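# Place bottles on ledges matching their cap colours

## Task

Set every bottle upright on the wall ledge whose label strip has the same colour as that bottle's cap, with the bottle's entire base resting on the ledge.

## Robot and tools

Robot: two seven-joint arms, left_arm and right_arm, each with a two-finger gripper. They face the same way. Equal joint values give mirror-image postures, and a gripper pose does not fix the elbow, so a big wrist turn can swing the elbow.

Frame: every position and orientation is in one scene frame, in metres. The origin is on the plane z = 0, under the midpoint between the arm bases, which sit 0.70 m above it. +z is up, +x points forward (the way the arms face), and left_arm is on the +y side. Arm names do not match image sides. Reported hand positions and orientations may be off by a few centimetres, more at long reach.

Gripper axes: the fingers point along the gripper's +z and close along its y. end_effector_position is the point between the pads when closed, just under 1 cm behind the tips. When closing from wide open, the tips move about 17 mm further along +z, mostly while the pads are still more than 70 mm apart.

Row format (used by execute_actions and move): 16 numbers, always all of them even if one arm is idle. The first 8 are left_arm: x, y, z, qw, qx, qy, qz, opening. The next 8 are right_arm in the same order. x, y, z is an absolute target for end_effector_position in metres. qw..qz is an absolute target for end_effector_quat_wxyz, w first, in the scene frame. opening runs from -1 (closed) to +1 (fully open, 0.145 m). Going from fully open to closed needs about 0.5 s or more. Any number you send is a command, so 0 for an opening means half-closed. To leave a gripper unchanged, resend its present command, read from the Tool commands line or, if that is absent, the last value you sent. To hold an orientation, repeat the same quaternion you chose, not the drifting one from the last result. An idle arm that touches nothing should get the same full pose from the last result before it went idle, plus its intended opening, in every call.

execute_actions(actions, cameras): actions is a list of actions. Each action is a table of 1 to 15 rows, and each row lasts one 1/30 s control step. A table with fewer than 15 rows repeats its last row for the remaining steps, so every action lasts 0.5 s. An empty list only returns the state and images. Both arms' part of an action is refused if a target lies more than 0.6 m from that gripper's current position along any of the gripper's own axes. The whole call is rejected if any action is malformed or the first one fails this distance check against the last reported state. The controller clips each step's orientation to within 32 degrees of the measured one and moves position first. After each action the arm heads for its Hand target, which may fall short of what you asked for, so send the rest next time. cameras lists the image sources: cam_high and cam_low, each 896x504. Omitted, null or ["all"] gives all, [] gives none, and an unknown name invalidates the call.

move(target, speed, blend, opening_speed, blocking, cameras): drives each gripper in a straight line from its Hand target to an absolute target. target is one 16-number row or a list of up to 15 rows, with no 0.6 m limit. speed is the top path speed in m/s, from 0.002 to 1.1, default 0.25; rotation is capped at twice that number in rad/s. Give one number, or one for each leg. blend, in metres, rounds corners at intermediate targets; the default 0 stops at each one. opening_speed is the rate of opening change per second on the -1..1 scale, at least 0.2. blocking=false returns after about 0.5 s while the move continues; a new move replaces it smoothly. Paths do not avoid objects or the other arm. Grippers lag, stray and can jump well above speed, especially with a nearly straight arm, and faster contact hits harder. A changed opening in a later row is applied only after arrival, once everything is at rest. The result adds a move: line giving the ending (done, off_target, moving, held, fault) and any limits (paced = command clipped, held = steps withheld). Done means at rest within 3 mm and 2 degrees. Neither done nor off_target says anything about contact. Paths are capped at 10 s.

wait(seconds 0..10): runs the scene while the arms keep their last commands; a running move continues. stop(): brakes a running move, and needs room to do so. zoom_image(camera cam_high or cam_low, region [x0,y0,x1,y1] in pixels, at most 504x504, origin at top-left): a close-up of that camera's latest image. read_manual(section "licences"): licence text only. finished_scene(scene = the current scene's number): ends the scene permanently. The bottles must stay correctly placed with the robot released.

Result lines: end_effector_position and quaternion for each arm; Joint positions, whose last number per arm is the finger opening in metres; grip_measured, the measured opening on the command scale; Joint velocities, which may read "within noise"; Joint torques, which include gravity, carry offsets and noise, and wrap at ±28 N m for joints 3 and 4; Hand target; Tool commands; Time used; and per-step positions after execute_actions. Camera calibration (pinhole plus radial model, K, T_world_to_cam) is given and may be slightly off.

Gripping: to hold an object, keep commanding an opening well below grip_measured; the lower it is, the harder the squeeze, up to about 10 N per pad for objects up to about 11 cm wide. A fast close can squeeze too hard.

Avoid: dropping bottles, releasing anything still moving, slamming or pressing hard, knocking objects out of the work area, and arm-to-arm contact. The clearance check does not stop gripper-to-gripper collisions, and gripping the other arm's fingers counts as a press. Motors heat up when holding loads, with arms stretched out, or when pushing at unreachable poses. A MOTOR HOT line appears at 85 °C, and at 100 °C an OVER-TEMPERATURE FAULT stops the arm for 30 to 60 s or more. Loose objects may occasionally be nudged by outside pushes.

Each tool is called after "Call:" in YAML: its name, and indented under it one key for each argument.

## Session

Call:
execute_actions:
  actions: []

Scene clock: 0.00 s.
left_arm: end_effector_position=(+0.3554, +0.1334, +0.3763) grip_measured=+1.00 end_effector_quat_wxyz=(-0.040, -0.585, +0.680, -0.440) | right_arm: end_effector_position=(+0.4020, -0.0846, +0.4120) grip_measured=+1.00 end_effector_quat_wxyz=(+0.172, +0.783, +0.024, +0.598)
Joint positions: left_arm=[0.476 0.652 -0.724 1.144 -0.177 -0.294 0.656 0.145] | right_arm=[0.249 -0.096 -0.415 1.14 -0.092 0.203 -0.635 0.145]
Joint velocities: within noise
Joint torques (N m): no reading
Motor temperatures (°C): left_arm=[23 20 24 22 21 24 21] | right_arm=[21 23 24 21 21 21 22]
Hand target: left_arm +0.3554, +0.1334, +0.3763; -0.040, -0.585, +0.680, -0.440 | right_arm +0.4020, -0.0846, +0.4120; +0.172, +0.783, +0.024, +0.598
Tool commands: left_gripper/opening=+1.0 right_gripper/opening=+1.0

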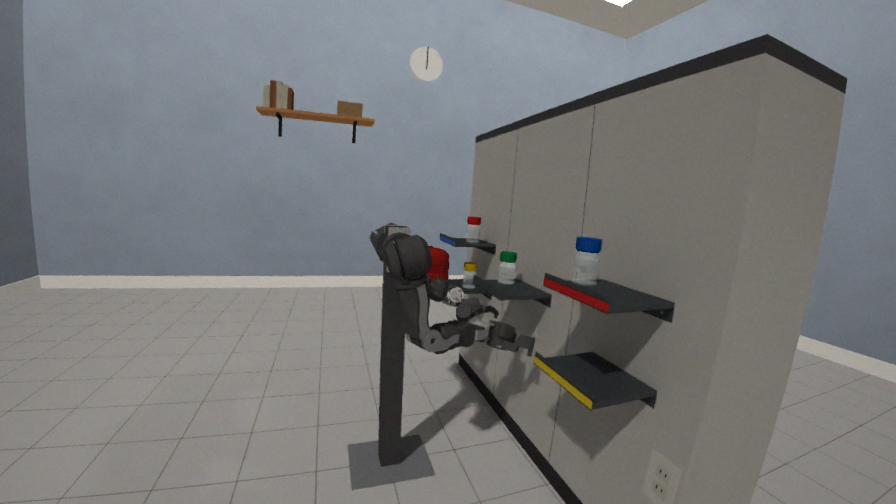

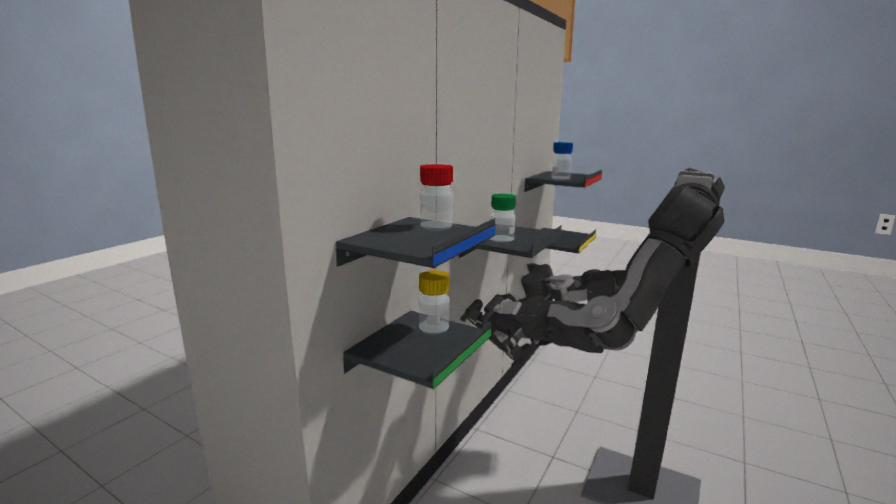

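Call:
zoom_image:
  camera: "cam_high"
  region: [420, 190, 690, 420]

Call:
zoom_image:
  camera: "cam_low"
  region: [320, 120, 640, 400]

Scaled by 1.867 from the camera's 896x504 image, which has a finer 1280x720 frame.

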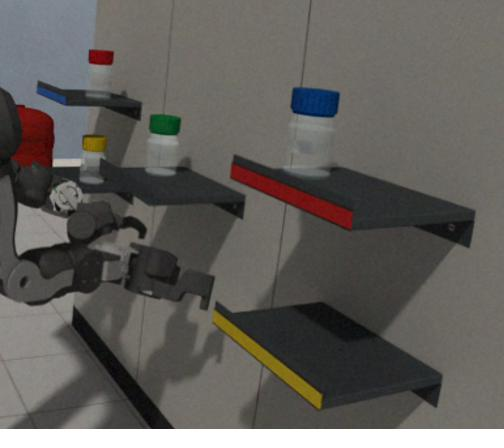

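Scaled by 1.575 from the camera's 896x504 image, which has a finer 1280x720 frame.

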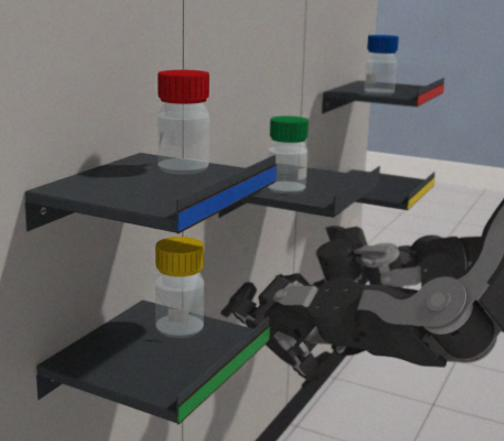

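Call:
move:
  target:
    - [0.24,0.13,0.40,0,0.7071,0,0.7071,1,0.24,-0.13,0.42,0,0.7071,0,0.7071,1]
    - [0.22,0.12,0.63,0,0.7071,0,0.7071,1,0.22,-0.34,0.73,0,0.7071,0,0.7071,1]

Scene clock: 160.70 s.
left_arm: end_effector_position=(+0.2200, +0.1202, +0.6313) grip_measured=+1.00 end_effector_quat_wxyz=(-0.057, +0.572, +0.057, +0.817) | right_arm: end_effector_position=(+0.2194, -0.3411, +0.7310) grip_measured=+1.00 end_effector_quat_wxyz=(+0.002, +0.705, -0.002, +0.709)
Joint positions: left_arm=[-0.712 -0.156 -0.375 2.435 -0.433 -0.138 -0.281 0.145] | right_arm=[-1.03 0.826 1.57 2.201 1.503 0.532 0.127 0.145]
Joint velocities: within noise
Joint torques (N m): left_arm=[-0.73 -1.41 -1.69 4.22 -0.04 -0.47 0.02] | right_arm=[-0.22 4.02 2.48 0.51 0.11 -0.32 0.18]
Motor temperatures (°C): left_arm=[27 21 25 23 22 24 21] | right_arm=[23 23 23 23 21 20 21]
Hand target: left_arm +0.2203, +0.1197, +0.6295; -0.058, +0.575, +0.058, +0.814 | right_arm +0.2200, -0.3400, +0.7300; +0.000, +0.707, +0.000, +0.707
Off the commanded pose: left_arm 0.001 m, 22 deg | right_arm 0.002 m, 0 deg.
joint read past its limit (left arm) — joint 4 (elbow), upper limit, where the elbow is as bent as it goes.
joint read past its limit (right arm) — joint 3 (upper arm roll), upper limit.
joint sent to its limit (left arm) — joint 4 (elbow), upper limit, where the elbow is as bent as it goes. The joint targets are off in orientation, not in position.
joint sent to its limit (right arm) — joint 3 (upper arm roll), upper limit. The joint targets still meet the commanded pose.
move: off_target (left_arm)

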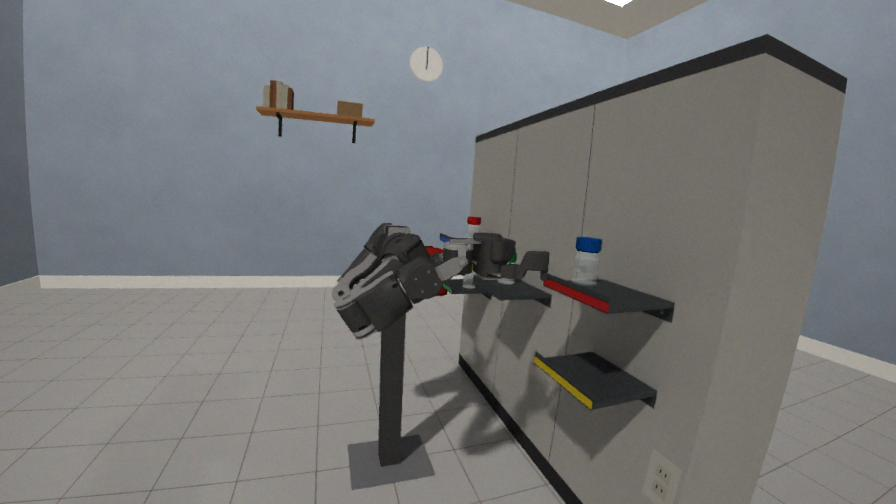

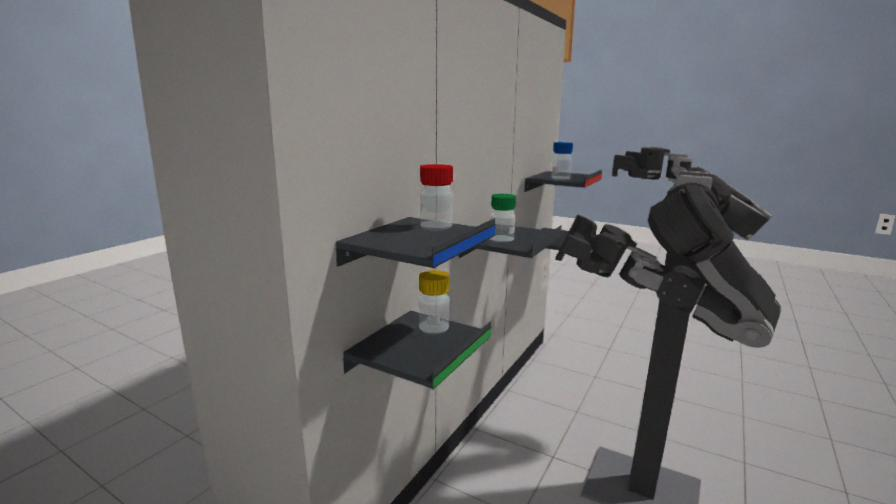

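Call:
zoom_image:
  camera: "cam_high"
  region: [420, 190, 640, 320]

Call:
zoom_image:
  camera: "cam_low"
  region: [440, 120, 720, 300]

Scaled by 2.291 from the camera's 896x504 image, which has a finer 1280x720 frame.

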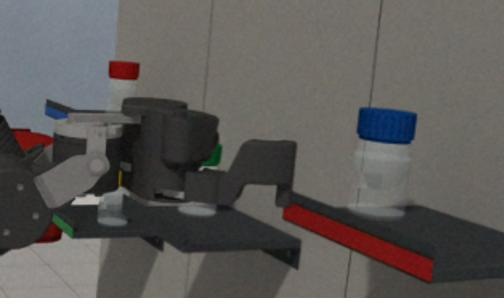

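Scaled by 1.800 from the camera's 896x504 image, which has a finer 1280x720 frame.

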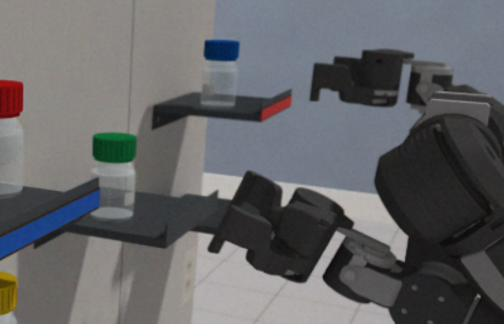

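Call:
move:
  target: [0.28,0.08,0.66,0,0.7071,0,0.7071,1,0.26,-0.34,0.73,0,0.7071,0,0.7071,1]

Call:
zoom_image:
  camera: "cam_low"
  region: [440, 120, 720, 300]

Call:
zoom_image:
  camera: "cam_high"
  region: [420, 190, 640, 320]

Scene clock: 206.37 s.
left_arm: end_effector_position=(+0.2797, +0.0806, +0.6608) grip_measured=+1.00 end_effector_quat_wxyz=(-0.013, +0.673, +0.021, +0.739) | right_arm: end_effector_position=(+0.2596, -0.3394, +0.7306) grip_measured=+1.00 end_effector_quat_wxyz=(+0.000, +0.707, +0.003, +0.707)
Joint positions: left_arm=[-0.066 -0.165 -0.542 2.434 -0.305 0.78 -0.352 0.145] | right_arm=[-1.002 1.019 1.445 2.123 1.503 0.462 0.001 0.145]
Joint velocities: within noise
Joint torques (N m): left_arm=[3.07 -1.73 -0.61 3.1 0.07 -0.5 0.24] | right_arm=[0.62 3.76 2.36 0.36 0.18 -0.56 -0.16]
Motor temperatures (°C): left_arm=[24 21 24 23 21 24 21] | right_arm=[21 23 24 21 20 20 21]
Hand target: left_arm +0.2803, +0.0798, +0.6596; -0.012, +0.675, +0.018, +0.738 | right_arm +0.2600, -0.3400, +0.7300; +0.000, +0.707, +0.000, +0.707
Off the commanded pose: left_arm 0.001 m, 6 deg | right_arm 0.001 m, 0 deg.
joint read past its limit (left arm) — joint 2 (shoulder roll), lower limit; joint 4 (elbow), upper limit, where the elbow is as bent as it goes.
joint sent to its limit (left arm) — joint 2 (shoulder roll), lower limit; joint 4 (elbow), upper limit, where the elbow is as bent as it goes; joint 6 (wrist pitch), upper limit. The joint targets are off in orientation, not in position.
move: off_target (left_arm)

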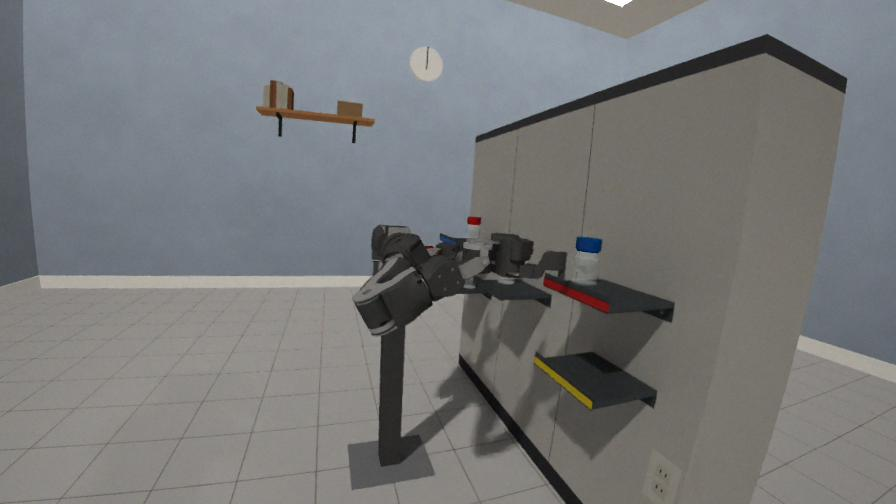

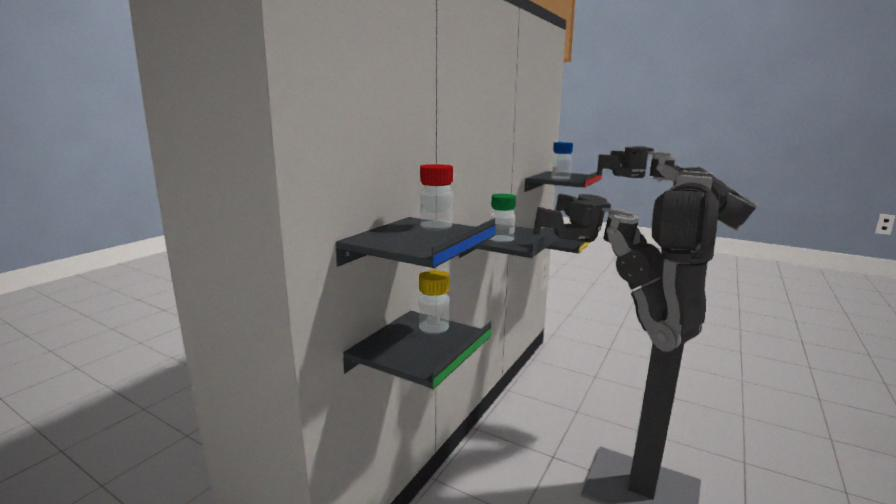

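Scaled by 1.800 from the camera's 896x504 image, which has a finer 1280x720 frame.

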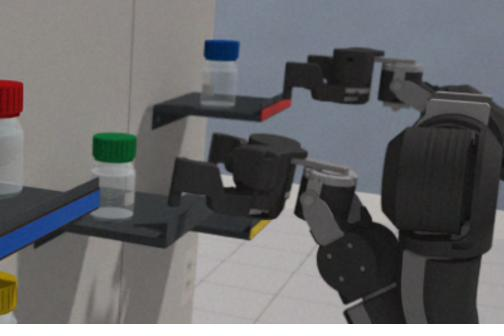

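Scaled by 2.291 from the camera's 896x504 image, which has a finer 1280x720 frame.

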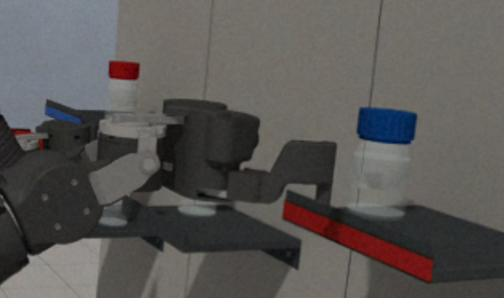

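Call:
move:
  target:
    - [0.25,0.3,0.73,0,0.7071,0,0.7071,1,0.26,-0.2,0.73,-0.171,0.6861,0.171,0.6861,1]
    - [0.25,0.34,0.73,0,0.7071,0,0.7071,1,0.27,-0.07,0.66,-0.2418,0.6645,0.2418,0.6645,1]

Scene clock: 225.70 s.
left_arm: end_effector_position=(+0.2499, +0.3406, +0.7289) grip_measured=+1.00 end_effector_quat_wxyz=(+0.000, +0.708, +0.003, +0.706) | right_arm: end_effector_position=(+0.2698, -0.0702, +0.6589) grip_measured=+1.00 end_effector_quat_wxyz=(-0.242, +0.666, +0.243, +0.662)
Joint positions: left_arm=[-0.554 0.912 1.254 2.146 1.329 0.754 0.072 0.145] | right_arm=[-0.88 1.989 0.537 2.434 1.453 -0.445 -0.469 0.145]
Joint velocities: within noise
Joint torques (N m): left_arm=[1.31 6 2.25 1.1 0.11 -0.67 0.24] | right_arm=[3.07 2.6 3.26 0.7 -0.19 -0.5 -0.19]
Motor temperatures (°C): left_arm=[24 21 24 23 21 24 21] | right_arm=[21 23 24 21 20 21 21]
Hand target: left_arm +0.2500, +0.3399, +0.7300; +0.000, +0.707, +0.000, +0.707 | right_arm +0.2700, -0.0700, +0.6600; -0.242, +0.664, +0.242, +0.664
Off the commanded pose: left_arm 0.001 m, 0 deg | right_arm 0.001 m, 0 deg.
move: done; limits=paced

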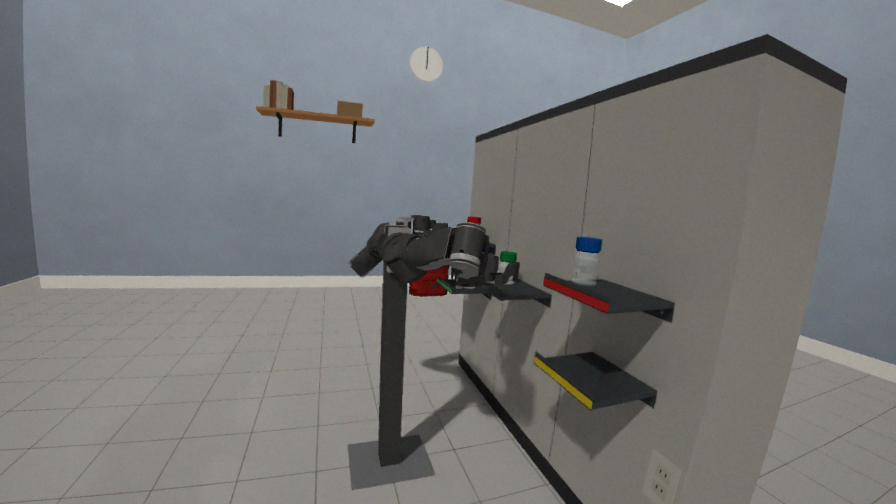

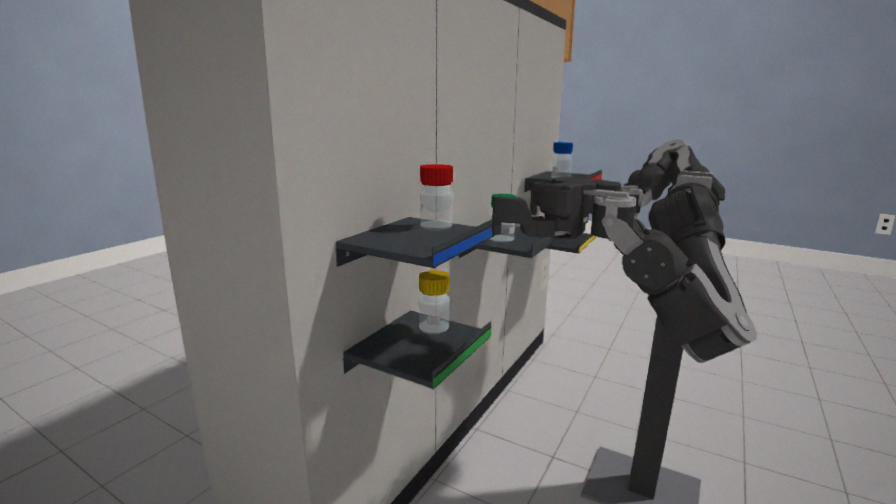

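Call:
zoom_image:
  camera: "cam_low"
  region: [380, 130, 680, 300]

Call:
zoom_image:
  camera: "cam_high"
  region: [420, 190, 580, 310]

Scaled by 1.680 from the camera's 896x504 image, which has a finer 1280x720 frame.

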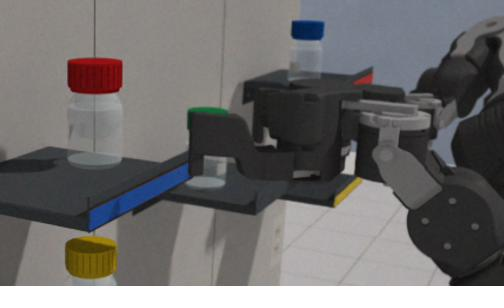

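Scaled by 3.150 from the camera's 896x504 image, which has a finer 1280x720 frame.

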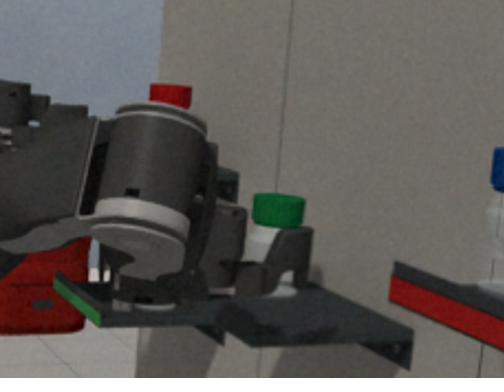

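Call:
move:
  target:
    - [0.28,0.325,0.735,0,0.7071,0,0.7071,1,0.26,-0.2,0.73,-0.171,0.6861,0.171,0.6861,1]
    - [0.29,0.325,0.735,0,0.7071,0,0.7071,1,0.28,-0.345,0.735,0,0.7071,0,0.7071,1]

Call:
zoom_image:
  camera: "cam_low"
  region: [380, 130, 680, 300]

Call:
zoom_image:
  camera: "cam_high"
  region: [420, 190, 580, 310]

Call:
zoom_image:
  camera: "cam_high"
  region: [500, 200, 680, 330]

Scene clock: 252.27 s.
left_arm: end_effector_position=(+0.2893, +0.3247, +0.7351) grip_measured=+1.00 end_effector_quat_wxyz=(+0.001, +0.707, -0.001, +0.707) | right_arm: end_effector_position=(+0.2800, -0.3444, +0.7334) grip_measured=+1.00 end_effector_quat_wxyz=(-0.004, +0.709, +0.000, +0.705)
Joint positions: left_arm=[-0.427 1.08 1.011 2.104 1.397 0.661 -0.129 0.145] | right_arm=[-0.608 1.072 1.174 2.043 1.395 0.616 -0.005 0.145]
Joint velocities: within noise
Joint torques (N m): left_arm=[2.84 6.53 1.65 0.7 0.13 -0.69 -0.06] | right_arm=[1.7 6.42 3.75 1.09 0.03 -0.49 -0.16]
Motor temperatures (°C): left_arm=[24 23 25 22 21 25 21] | right_arm=[22 23 24 20 20 21 21]
Hand target: left_arm +0.2900, +0.3250, +0.7350; +0.000, +0.707, +0.000, +0.707 | right_arm +0.2800, -0.3450, +0.7349; +0.000, +0.707, +0.000, +0.707
Off the commanded pose: left_arm 0.001 m, 0 deg | right_arm 0.002 m, 0 deg.
move: done

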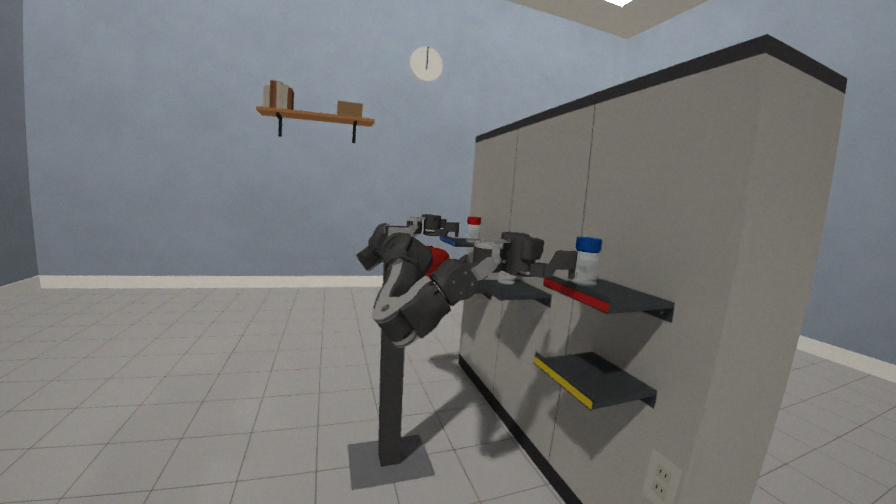

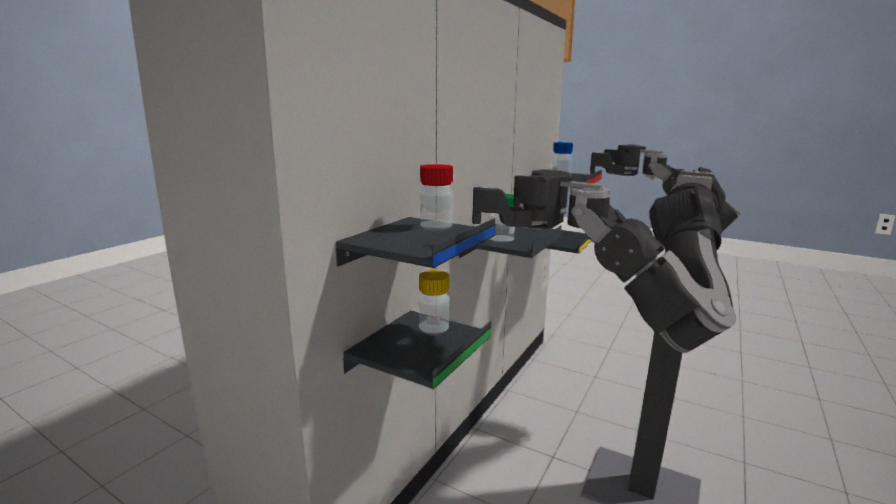

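Scaled by 1.680 from the camera's 896x504 image, which has a finer 1280x720 frame.

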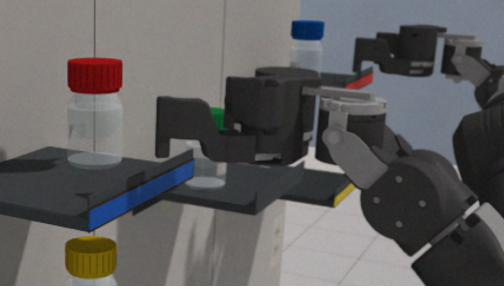

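Scaled by 3.150 from the camera's 896x504 image, which has a finer 1280x720 frame.

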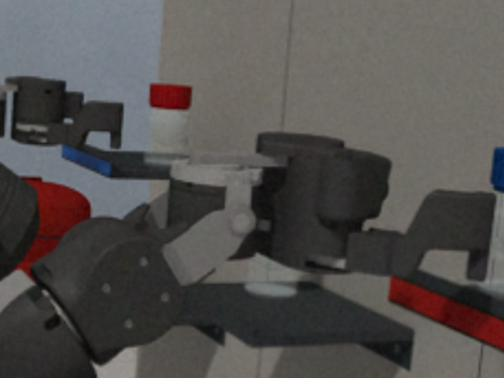

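Scaled by 2.800 from the camera's 896x504 image, which has a finer 1280x720 frame.

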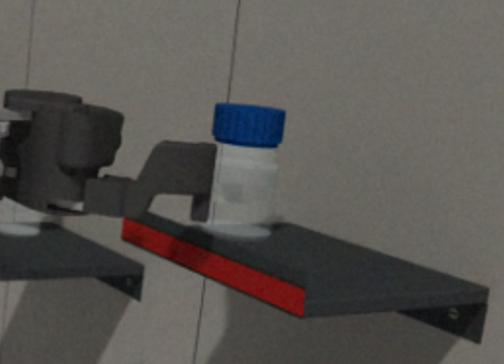

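Call:
move:
  target:
    - [0.27,0.2,0.72,0.1228,0.6964,-0.1228,0.6964,1,0.374,-0.3425,0.735,0,0.7071,0,0.7071,1]
    - [0.289,0.121,0.64,0.2418,0.6645,-0.2418,0.6645,1,0.374,-0.3425,0.735,0,0.7071,0,0.7071,-0.6]
  speed: 0.15

Call:
zoom_image:
  camera: "cam_high"
  region: [460, 200, 680, 330]

Call:
zoom_image:
  camera: "cam_low"
  region: [420, 120, 680, 300]

Scene clock: 298.70 s.
left_arm: end_effector_position=(+0.2891, +0.1215, +0.6404) grip_measured=+1.00 end_effector_quat_wxyz=(+0.240, +0.665, -0.240, +0.665) | right_arm: end_effector_position=(+0.3735, -0.3430, +0.7361) grip_measured=-0.24 end_effector_quat_wxyz=(+0.010, +0.702, +0.013, +0.712)
Joint positions: left_arm=[-0.079 1.135 -0.051 2.253 1.148 0.17 0.054 0.145] | right_arm=[-0.506 1.567 0.684 1.712 1.559 0.169 -0.131 0.058]
Joint velocities: within noise
Joint torques (N m): left_arm=[4.15 4.07 1.69 1.92 0.12 -0.69 0.23] | right_arm=[4.05 6.63 3.11 0.25 0.07 -0.54 0.08]
Motor temperatures (°C): left_arm=[23 24 24 22 21 25 21] | right_arm=[21 25 24 20 20 21 21]
Hand target: left_arm +0.2890, +0.1210, +0.6400; +0.242, +0.665, -0.242, +0.664 | right_arm +0.3736, -0.3425, +0.7350; +0.008, +0.703, +0.013, +0.711
Off the commanded pose: left_arm 0.001 m, 0 deg | right_arm 0.001 m, 2 deg.
joint sent to its limit (right arm) — joint 5 (forearm roll), upper limit. The joint targets still meet the commanded pose.
move: done

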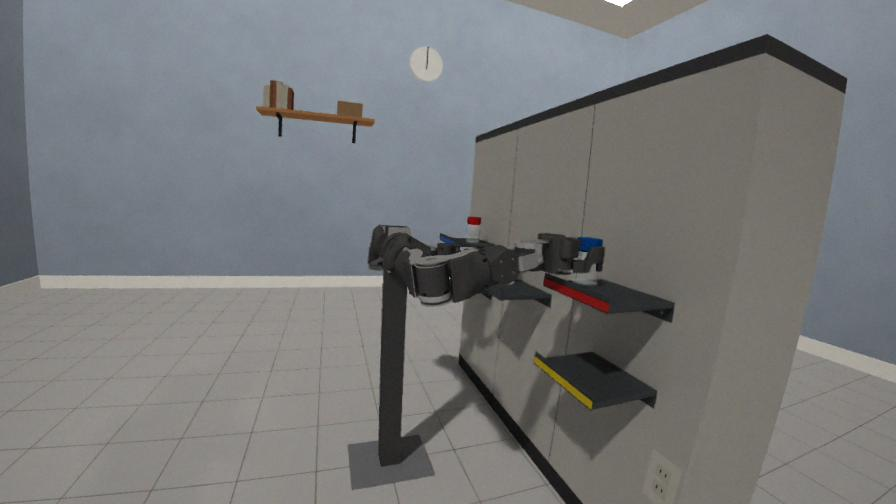

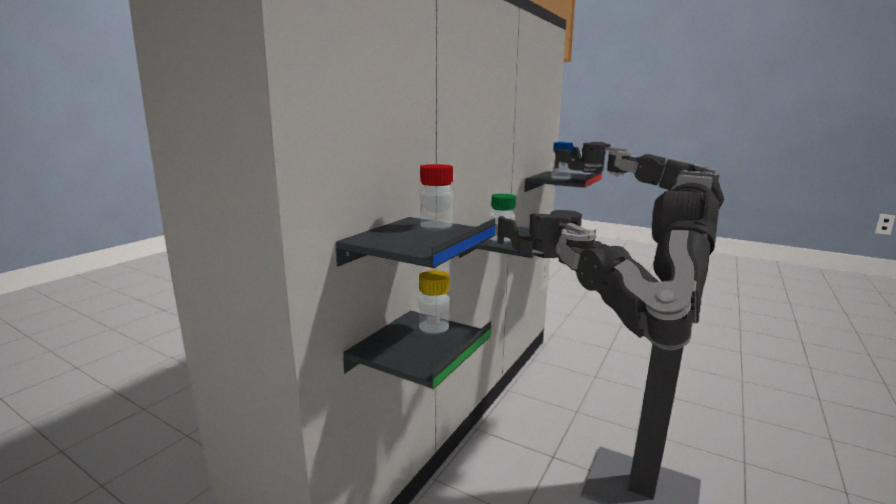

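Scaled by 2.291 from the camera's 896x504 image, which has a finer 1280x720 frame.

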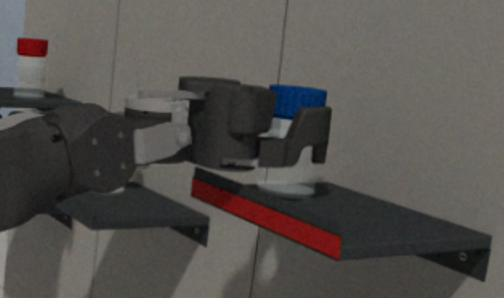

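Scaled by 1.938 from the camera's 896x504 image, which has a finer 1280x720 frame.

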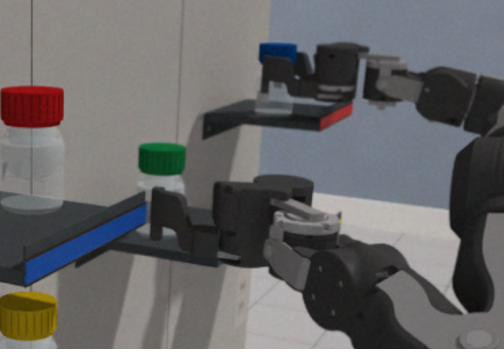

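Call:
move:
  target:
    - [0.389,0.037,0.634,0.2418,0.6645,-0.2418,0.6645,1,0.374,-0.3425,0.775,0,0.7071,0,0.7071,-0.6]
    - [0.389,0.037,0.634,0.2418,0.6645,-0.2418,0.6645,-0.6,0.30,-0.34,0.775,0,0.7071,0,0.7071,-0.6]
    - [0.389,0.037,0.674,0.2418,0.6645,-0.2418,0.6645,-0.6,0.28,-0.34,0.775,0,0.7071,0,0.7071,-0.6]
  speed: 0.12

Call:
zoom_image:
  camera: "cam_high"
  region: [420, 200, 640, 330]

Call:
zoom_image:
  camera: "cam_low"
  region: [420, 120, 680, 300]

Scene clock: 322.23 s.
left_arm: end_effector_position=(+0.3889, +0.0367, +0.6718) grip_measured=-0.28 end_effector_quat_wxyz=(+0.241, +0.667, -0.245, +0.661) | right_arm: end_effector_position=(+0.2809, -0.3403, +0.7720) grip_measured=-0.24 end_effector_quat_wxyz=(+0.000, +0.711, -0.002, +0.703)
Joint positions: left_arm=[0.777 0.567 -0.6 1.833 0.969 0.54 -0.065 0.054] | right_arm=[-0.552 1.203 1.261 2.011 1.545 0.747 -0.123 0.058]
Joint velocities: within noise
Joint torques (N m): left_arm=[8.14 0.46 3.06 3.32 0.12 -0.82 -0.06] | right_arm=[2.41 6.05 4.16 0.5 -0.01 -0.59 0.17]
Motor temperatures (°C): left_arm=[24 23 24 22 21 25 21] | right_arm=[22 25 24 20 20 21 21]
Hand target: left_arm +0.3890, +0.0370, +0.6741; +0.242, +0.664, -0.242, +0.665 | right_arm +0.2800, -0.3400, +0.7750; +0.000, +0.707, +0.000, +0.707
Off the commanded pose: left_arm 0.002 m, 1 deg | right_arm 0.003 m, 1 deg.
move: done

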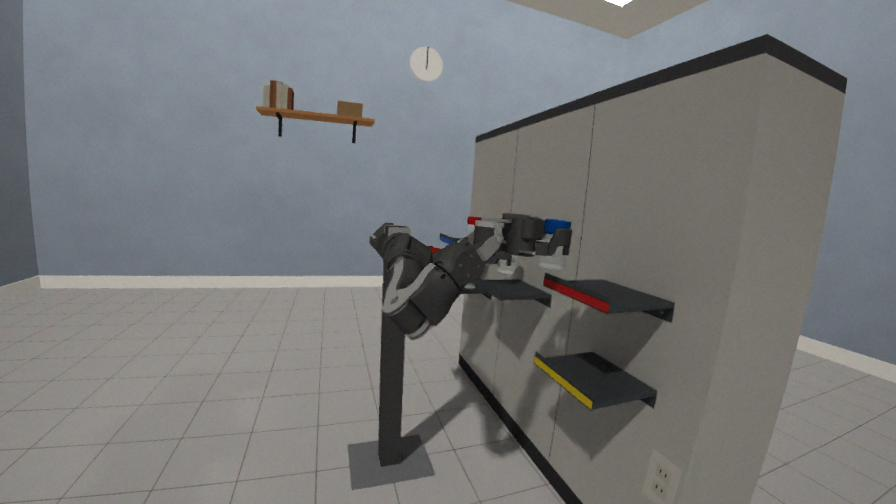

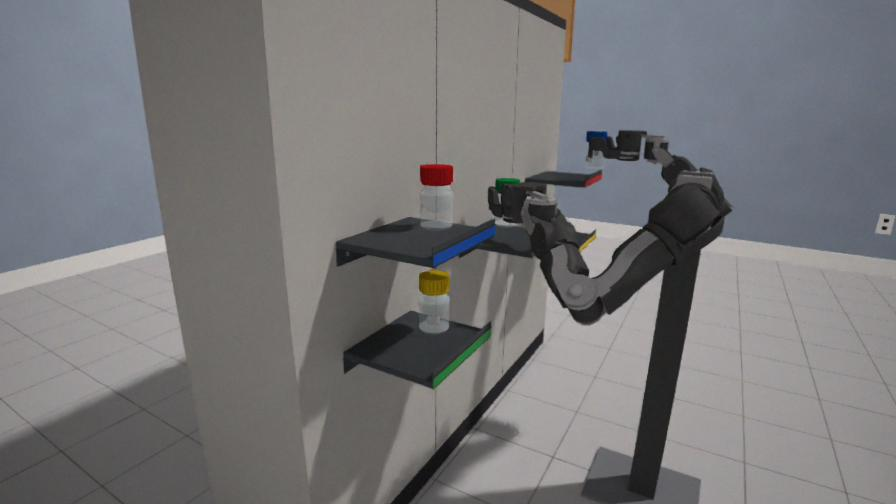

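Scaled by 2.291 from the camera's 896x504 image, which has a finer 1280x720 frame.

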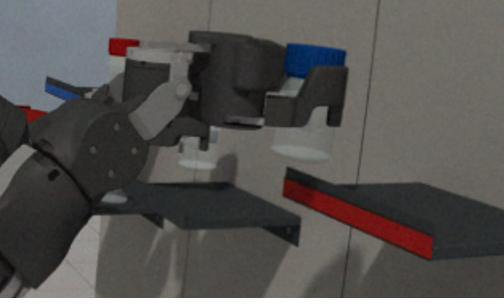

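Scaled by 1.938 from the camera's 896x504 image, which has a finer 1280x720 frame.

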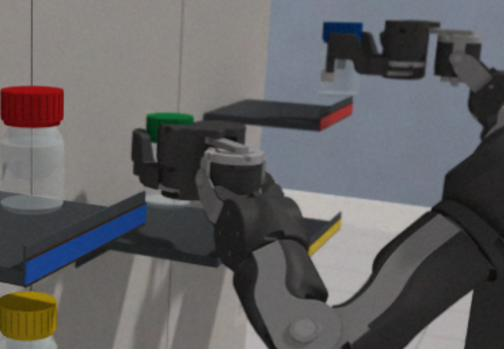

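Call:
move:
  target:
    - [0.30,0.115,0.674,0.2418,0.6645,-0.2418,0.6645,-0.6,0.26,-0.25,0.765,-0.0616,0.7044,0.0616,0.7044,-0.6]
    - [0.26,0.19,0.62,0.1228,0.6964,-0.1228,0.6964,-0.6,0.26,-0.2,0.70,-0.1228,0.6964,0.1228,0.6964,-0.6]
    - [0.255,0.41,0.578,0,0.7071,0,0.7071,-0.6,0.285,-0.084,0.675,-0.2418,0.6645,0.2418,0.6645,-0.6]
  speed: 0.15
  blend: 0.03

Call:
zoom_image:
  camera: "cam_low"
  region: [320, 120, 640, 400]

Call:
zoom_image:
  camera: "cam_high"
  region: [420, 200, 640, 330]

Scene clock: 347.40 s.
left_arm: end_effector_position=(+0.2545, +0.4105, +0.5740) grip_measured=-0.28 end_effector_quat_wxyz=(+0.000, +0.712, +0.004, +0.702) | right_arm: end_effector_position=(+0.2853, -0.0847, +0.6728) grip_measured=-0.24 end_effector_quat_wxyz=(-0.240, +0.669, +0.241, +0.661)
Joint positions: left_arm=[-0.632 0.742 0.836 1.641 0.933 0.066 0.517 0.054] | right_arm=[0.239 0.846 -0.137 2.365 1.134 0.598 -0.109 0.058]
Joint velocities: within noise
Joint torques (N m): left_arm=[1.73 6.18 3.43 3.66 0.42 -0.79 0.23] | right_arm=[3.65 2.41 2.3 1.69 -0.02 -0.69 0.19]
Motor temperatures (°C): left_arm=[26 22 25 22 21 26 21] | right_arm=[22 25 24 20 20 21 21]
Hand target: left_arm +0.2550, +0.4100, +0.5779; +0.000, +0.707, +0.000, +0.707 | right_arm +0.2850, -0.0841, +0.6750; -0.242, +0.665, +0.242, +0.664
Off the commanded pose: left_arm 0.004 m, 1 deg | right_arm 0.002 m, 1 deg.
move: off_target (left_arm)

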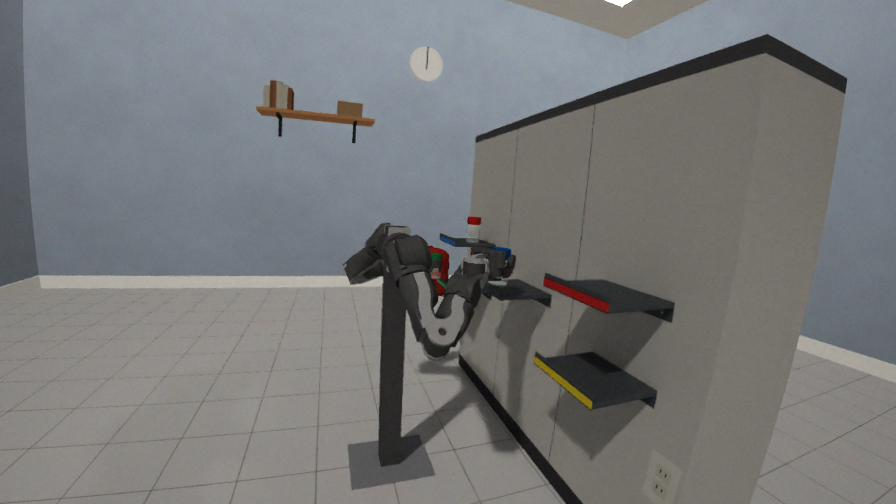

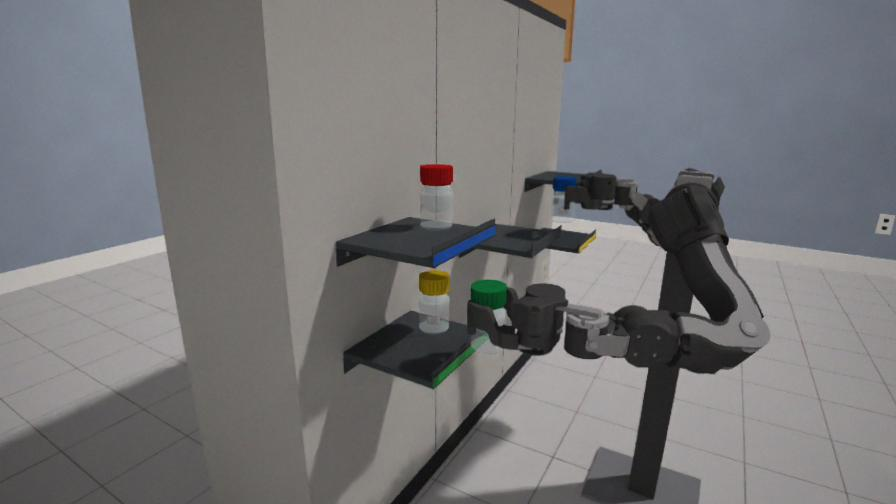

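Scaled by 1.575 from the camera's 896x504 image, which has a finer 1280x720 frame.

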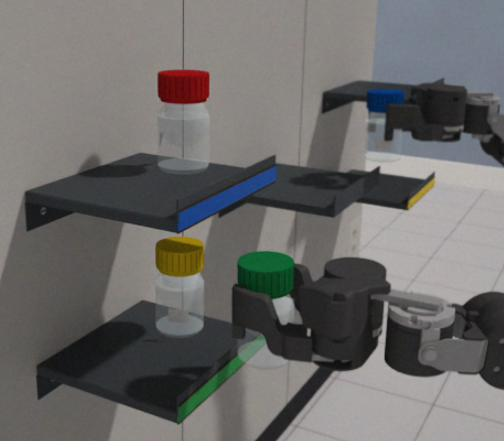

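Scaled by 2.291 from the camera's 896x504 image, which has a finer 1280x720 frame.

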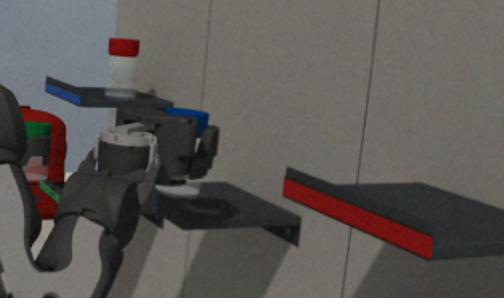

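Call:
move:
  target:
    - [0.255,0.445,0.582,0,0.7071,0,0.7071,-0.6,0.30,-0.071,0.68,-0.2418,0.6645,0.2418,0.6645,-0.6]
    - [0.387,0.445,0.582,0,0.7071,0,0.7071,-0.6,0.388,0.0,0.68,-0.2418,0.6645,0.2418,0.6645,-0.6]
    - [0.387,0.445,0.538,0,0.7071,0,0.7071,-0.6,0.388,0.0,0.641,-0.2418,0.6645,0.2418,0.6645,-0.6]
  speed: [0.15,0.1,0.05]

Call:
zoom_image:
  camera: "cam_low"
  region: [320, 120, 640, 400]

Call:
zoom_image:
  camera: "cam_high"
  region: [420, 200, 640, 330]

Scene clock: 370.27 s.
left_arm: end_effector_position=(+0.3870, +0.4465, +0.5453) grip_measured=-0.28 end_effector_quat_wxyz=(-0.004, +0.699, -0.002, +0.715) | right_arm: end_effector_position=(+0.3886, -0.0012, +0.6410) grip_measured=-0.24 end_effector_quat_wxyz=(-0.239, +0.667, +0.240, +0.663)
Joint positions: left_arm=[0.348 0.871 0.119 0.824 0.749 -0.122 0.615 0.054] | right_arm=[0.684 0.402 -0.639 1.79 0.782 0.499 -0.09 0.058]
Joint velocities: within noise
Joint torques (N m): left_arm=[5.76 6.53 0.5 2.74 0.32 -0.21 0.11] | right_arm=[5.6 0.04 2.15 2.59 -0.02 -0.73 0.17]
Motor temperatures (°C): left_arm=[24 24 26 22 21 26 21] | right_arm=[22 24 24 20 20 21 21]
Hand target: left_arm +0.3869, +0.4450, +0.5381; +0.000, +0.707, +0.000, +0.707 | right_arm +0.3880, +0.0000, +0.6411; -0.242, +0.664, +0.242, +0.665
Off the commanded pose: left_arm 0.007 m, 1 deg | right_arm 0.001 m, 0 deg.
move: off_target (left_arm)

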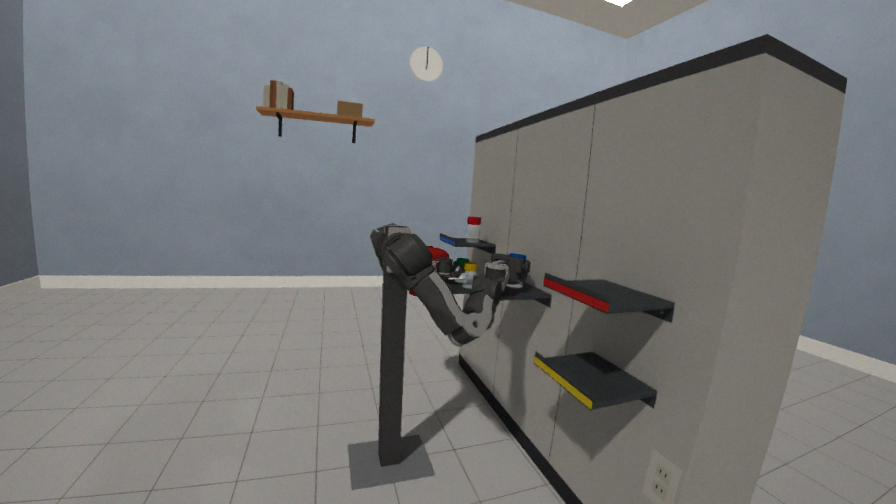

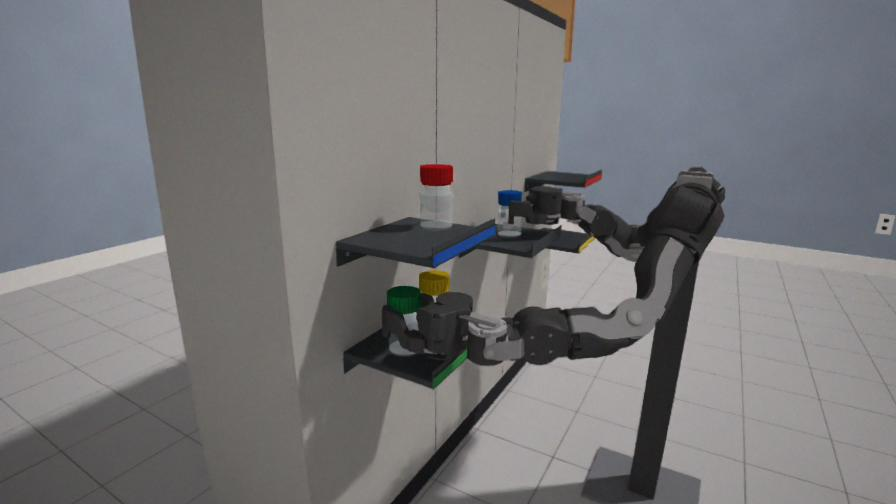

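Scaled by 1.575 from the camera's 896x504 image, which has a finer 1280x720 frame.

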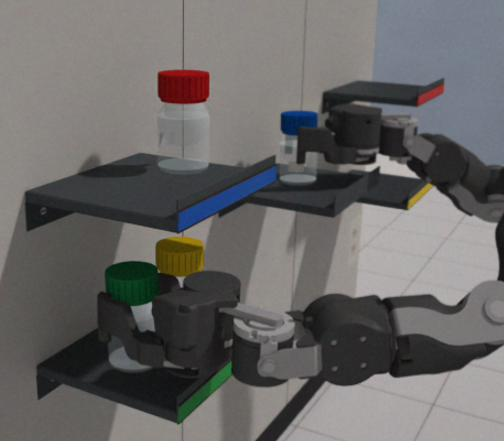

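Scaled by 2.291 from the camera's 896x504 image, which has a finer 1280x720 frame.

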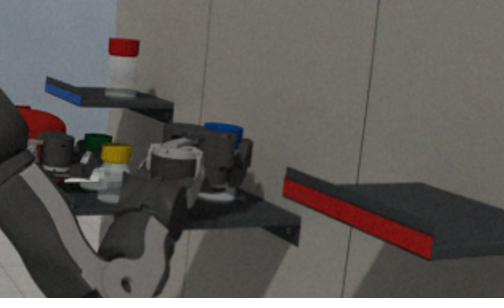

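Call:
zoom_image:
  camera: "cam_low"
  region: [340, 270, 520, 400]

Call:
zoom_image:
  camera: "cam_low"
  region: [460, 160, 620, 270]

Call:
zoom_image:
  camera: "cam_high"
  region: [480, 230, 580, 320]

Scaled by 2.800 from the camera's 896x504 image, which has a finer 1280x720 frame.

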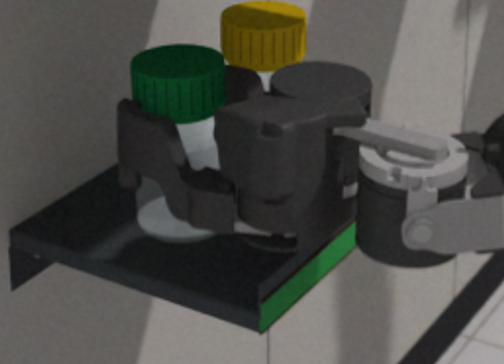

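Scaled by 3.150 from the camera's 896x504 image, which has a finer 1280x720 frame.

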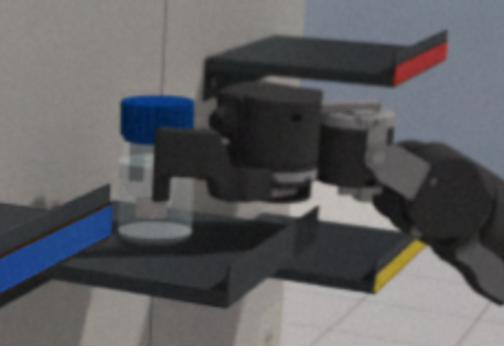

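Scaled by 5.040 from the camera's 896x504 image, which has a finer 1280x720 frame.

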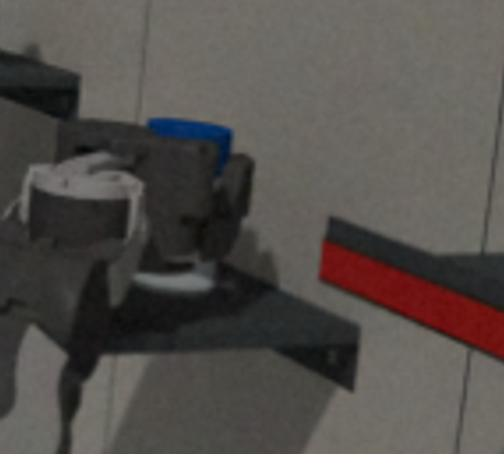

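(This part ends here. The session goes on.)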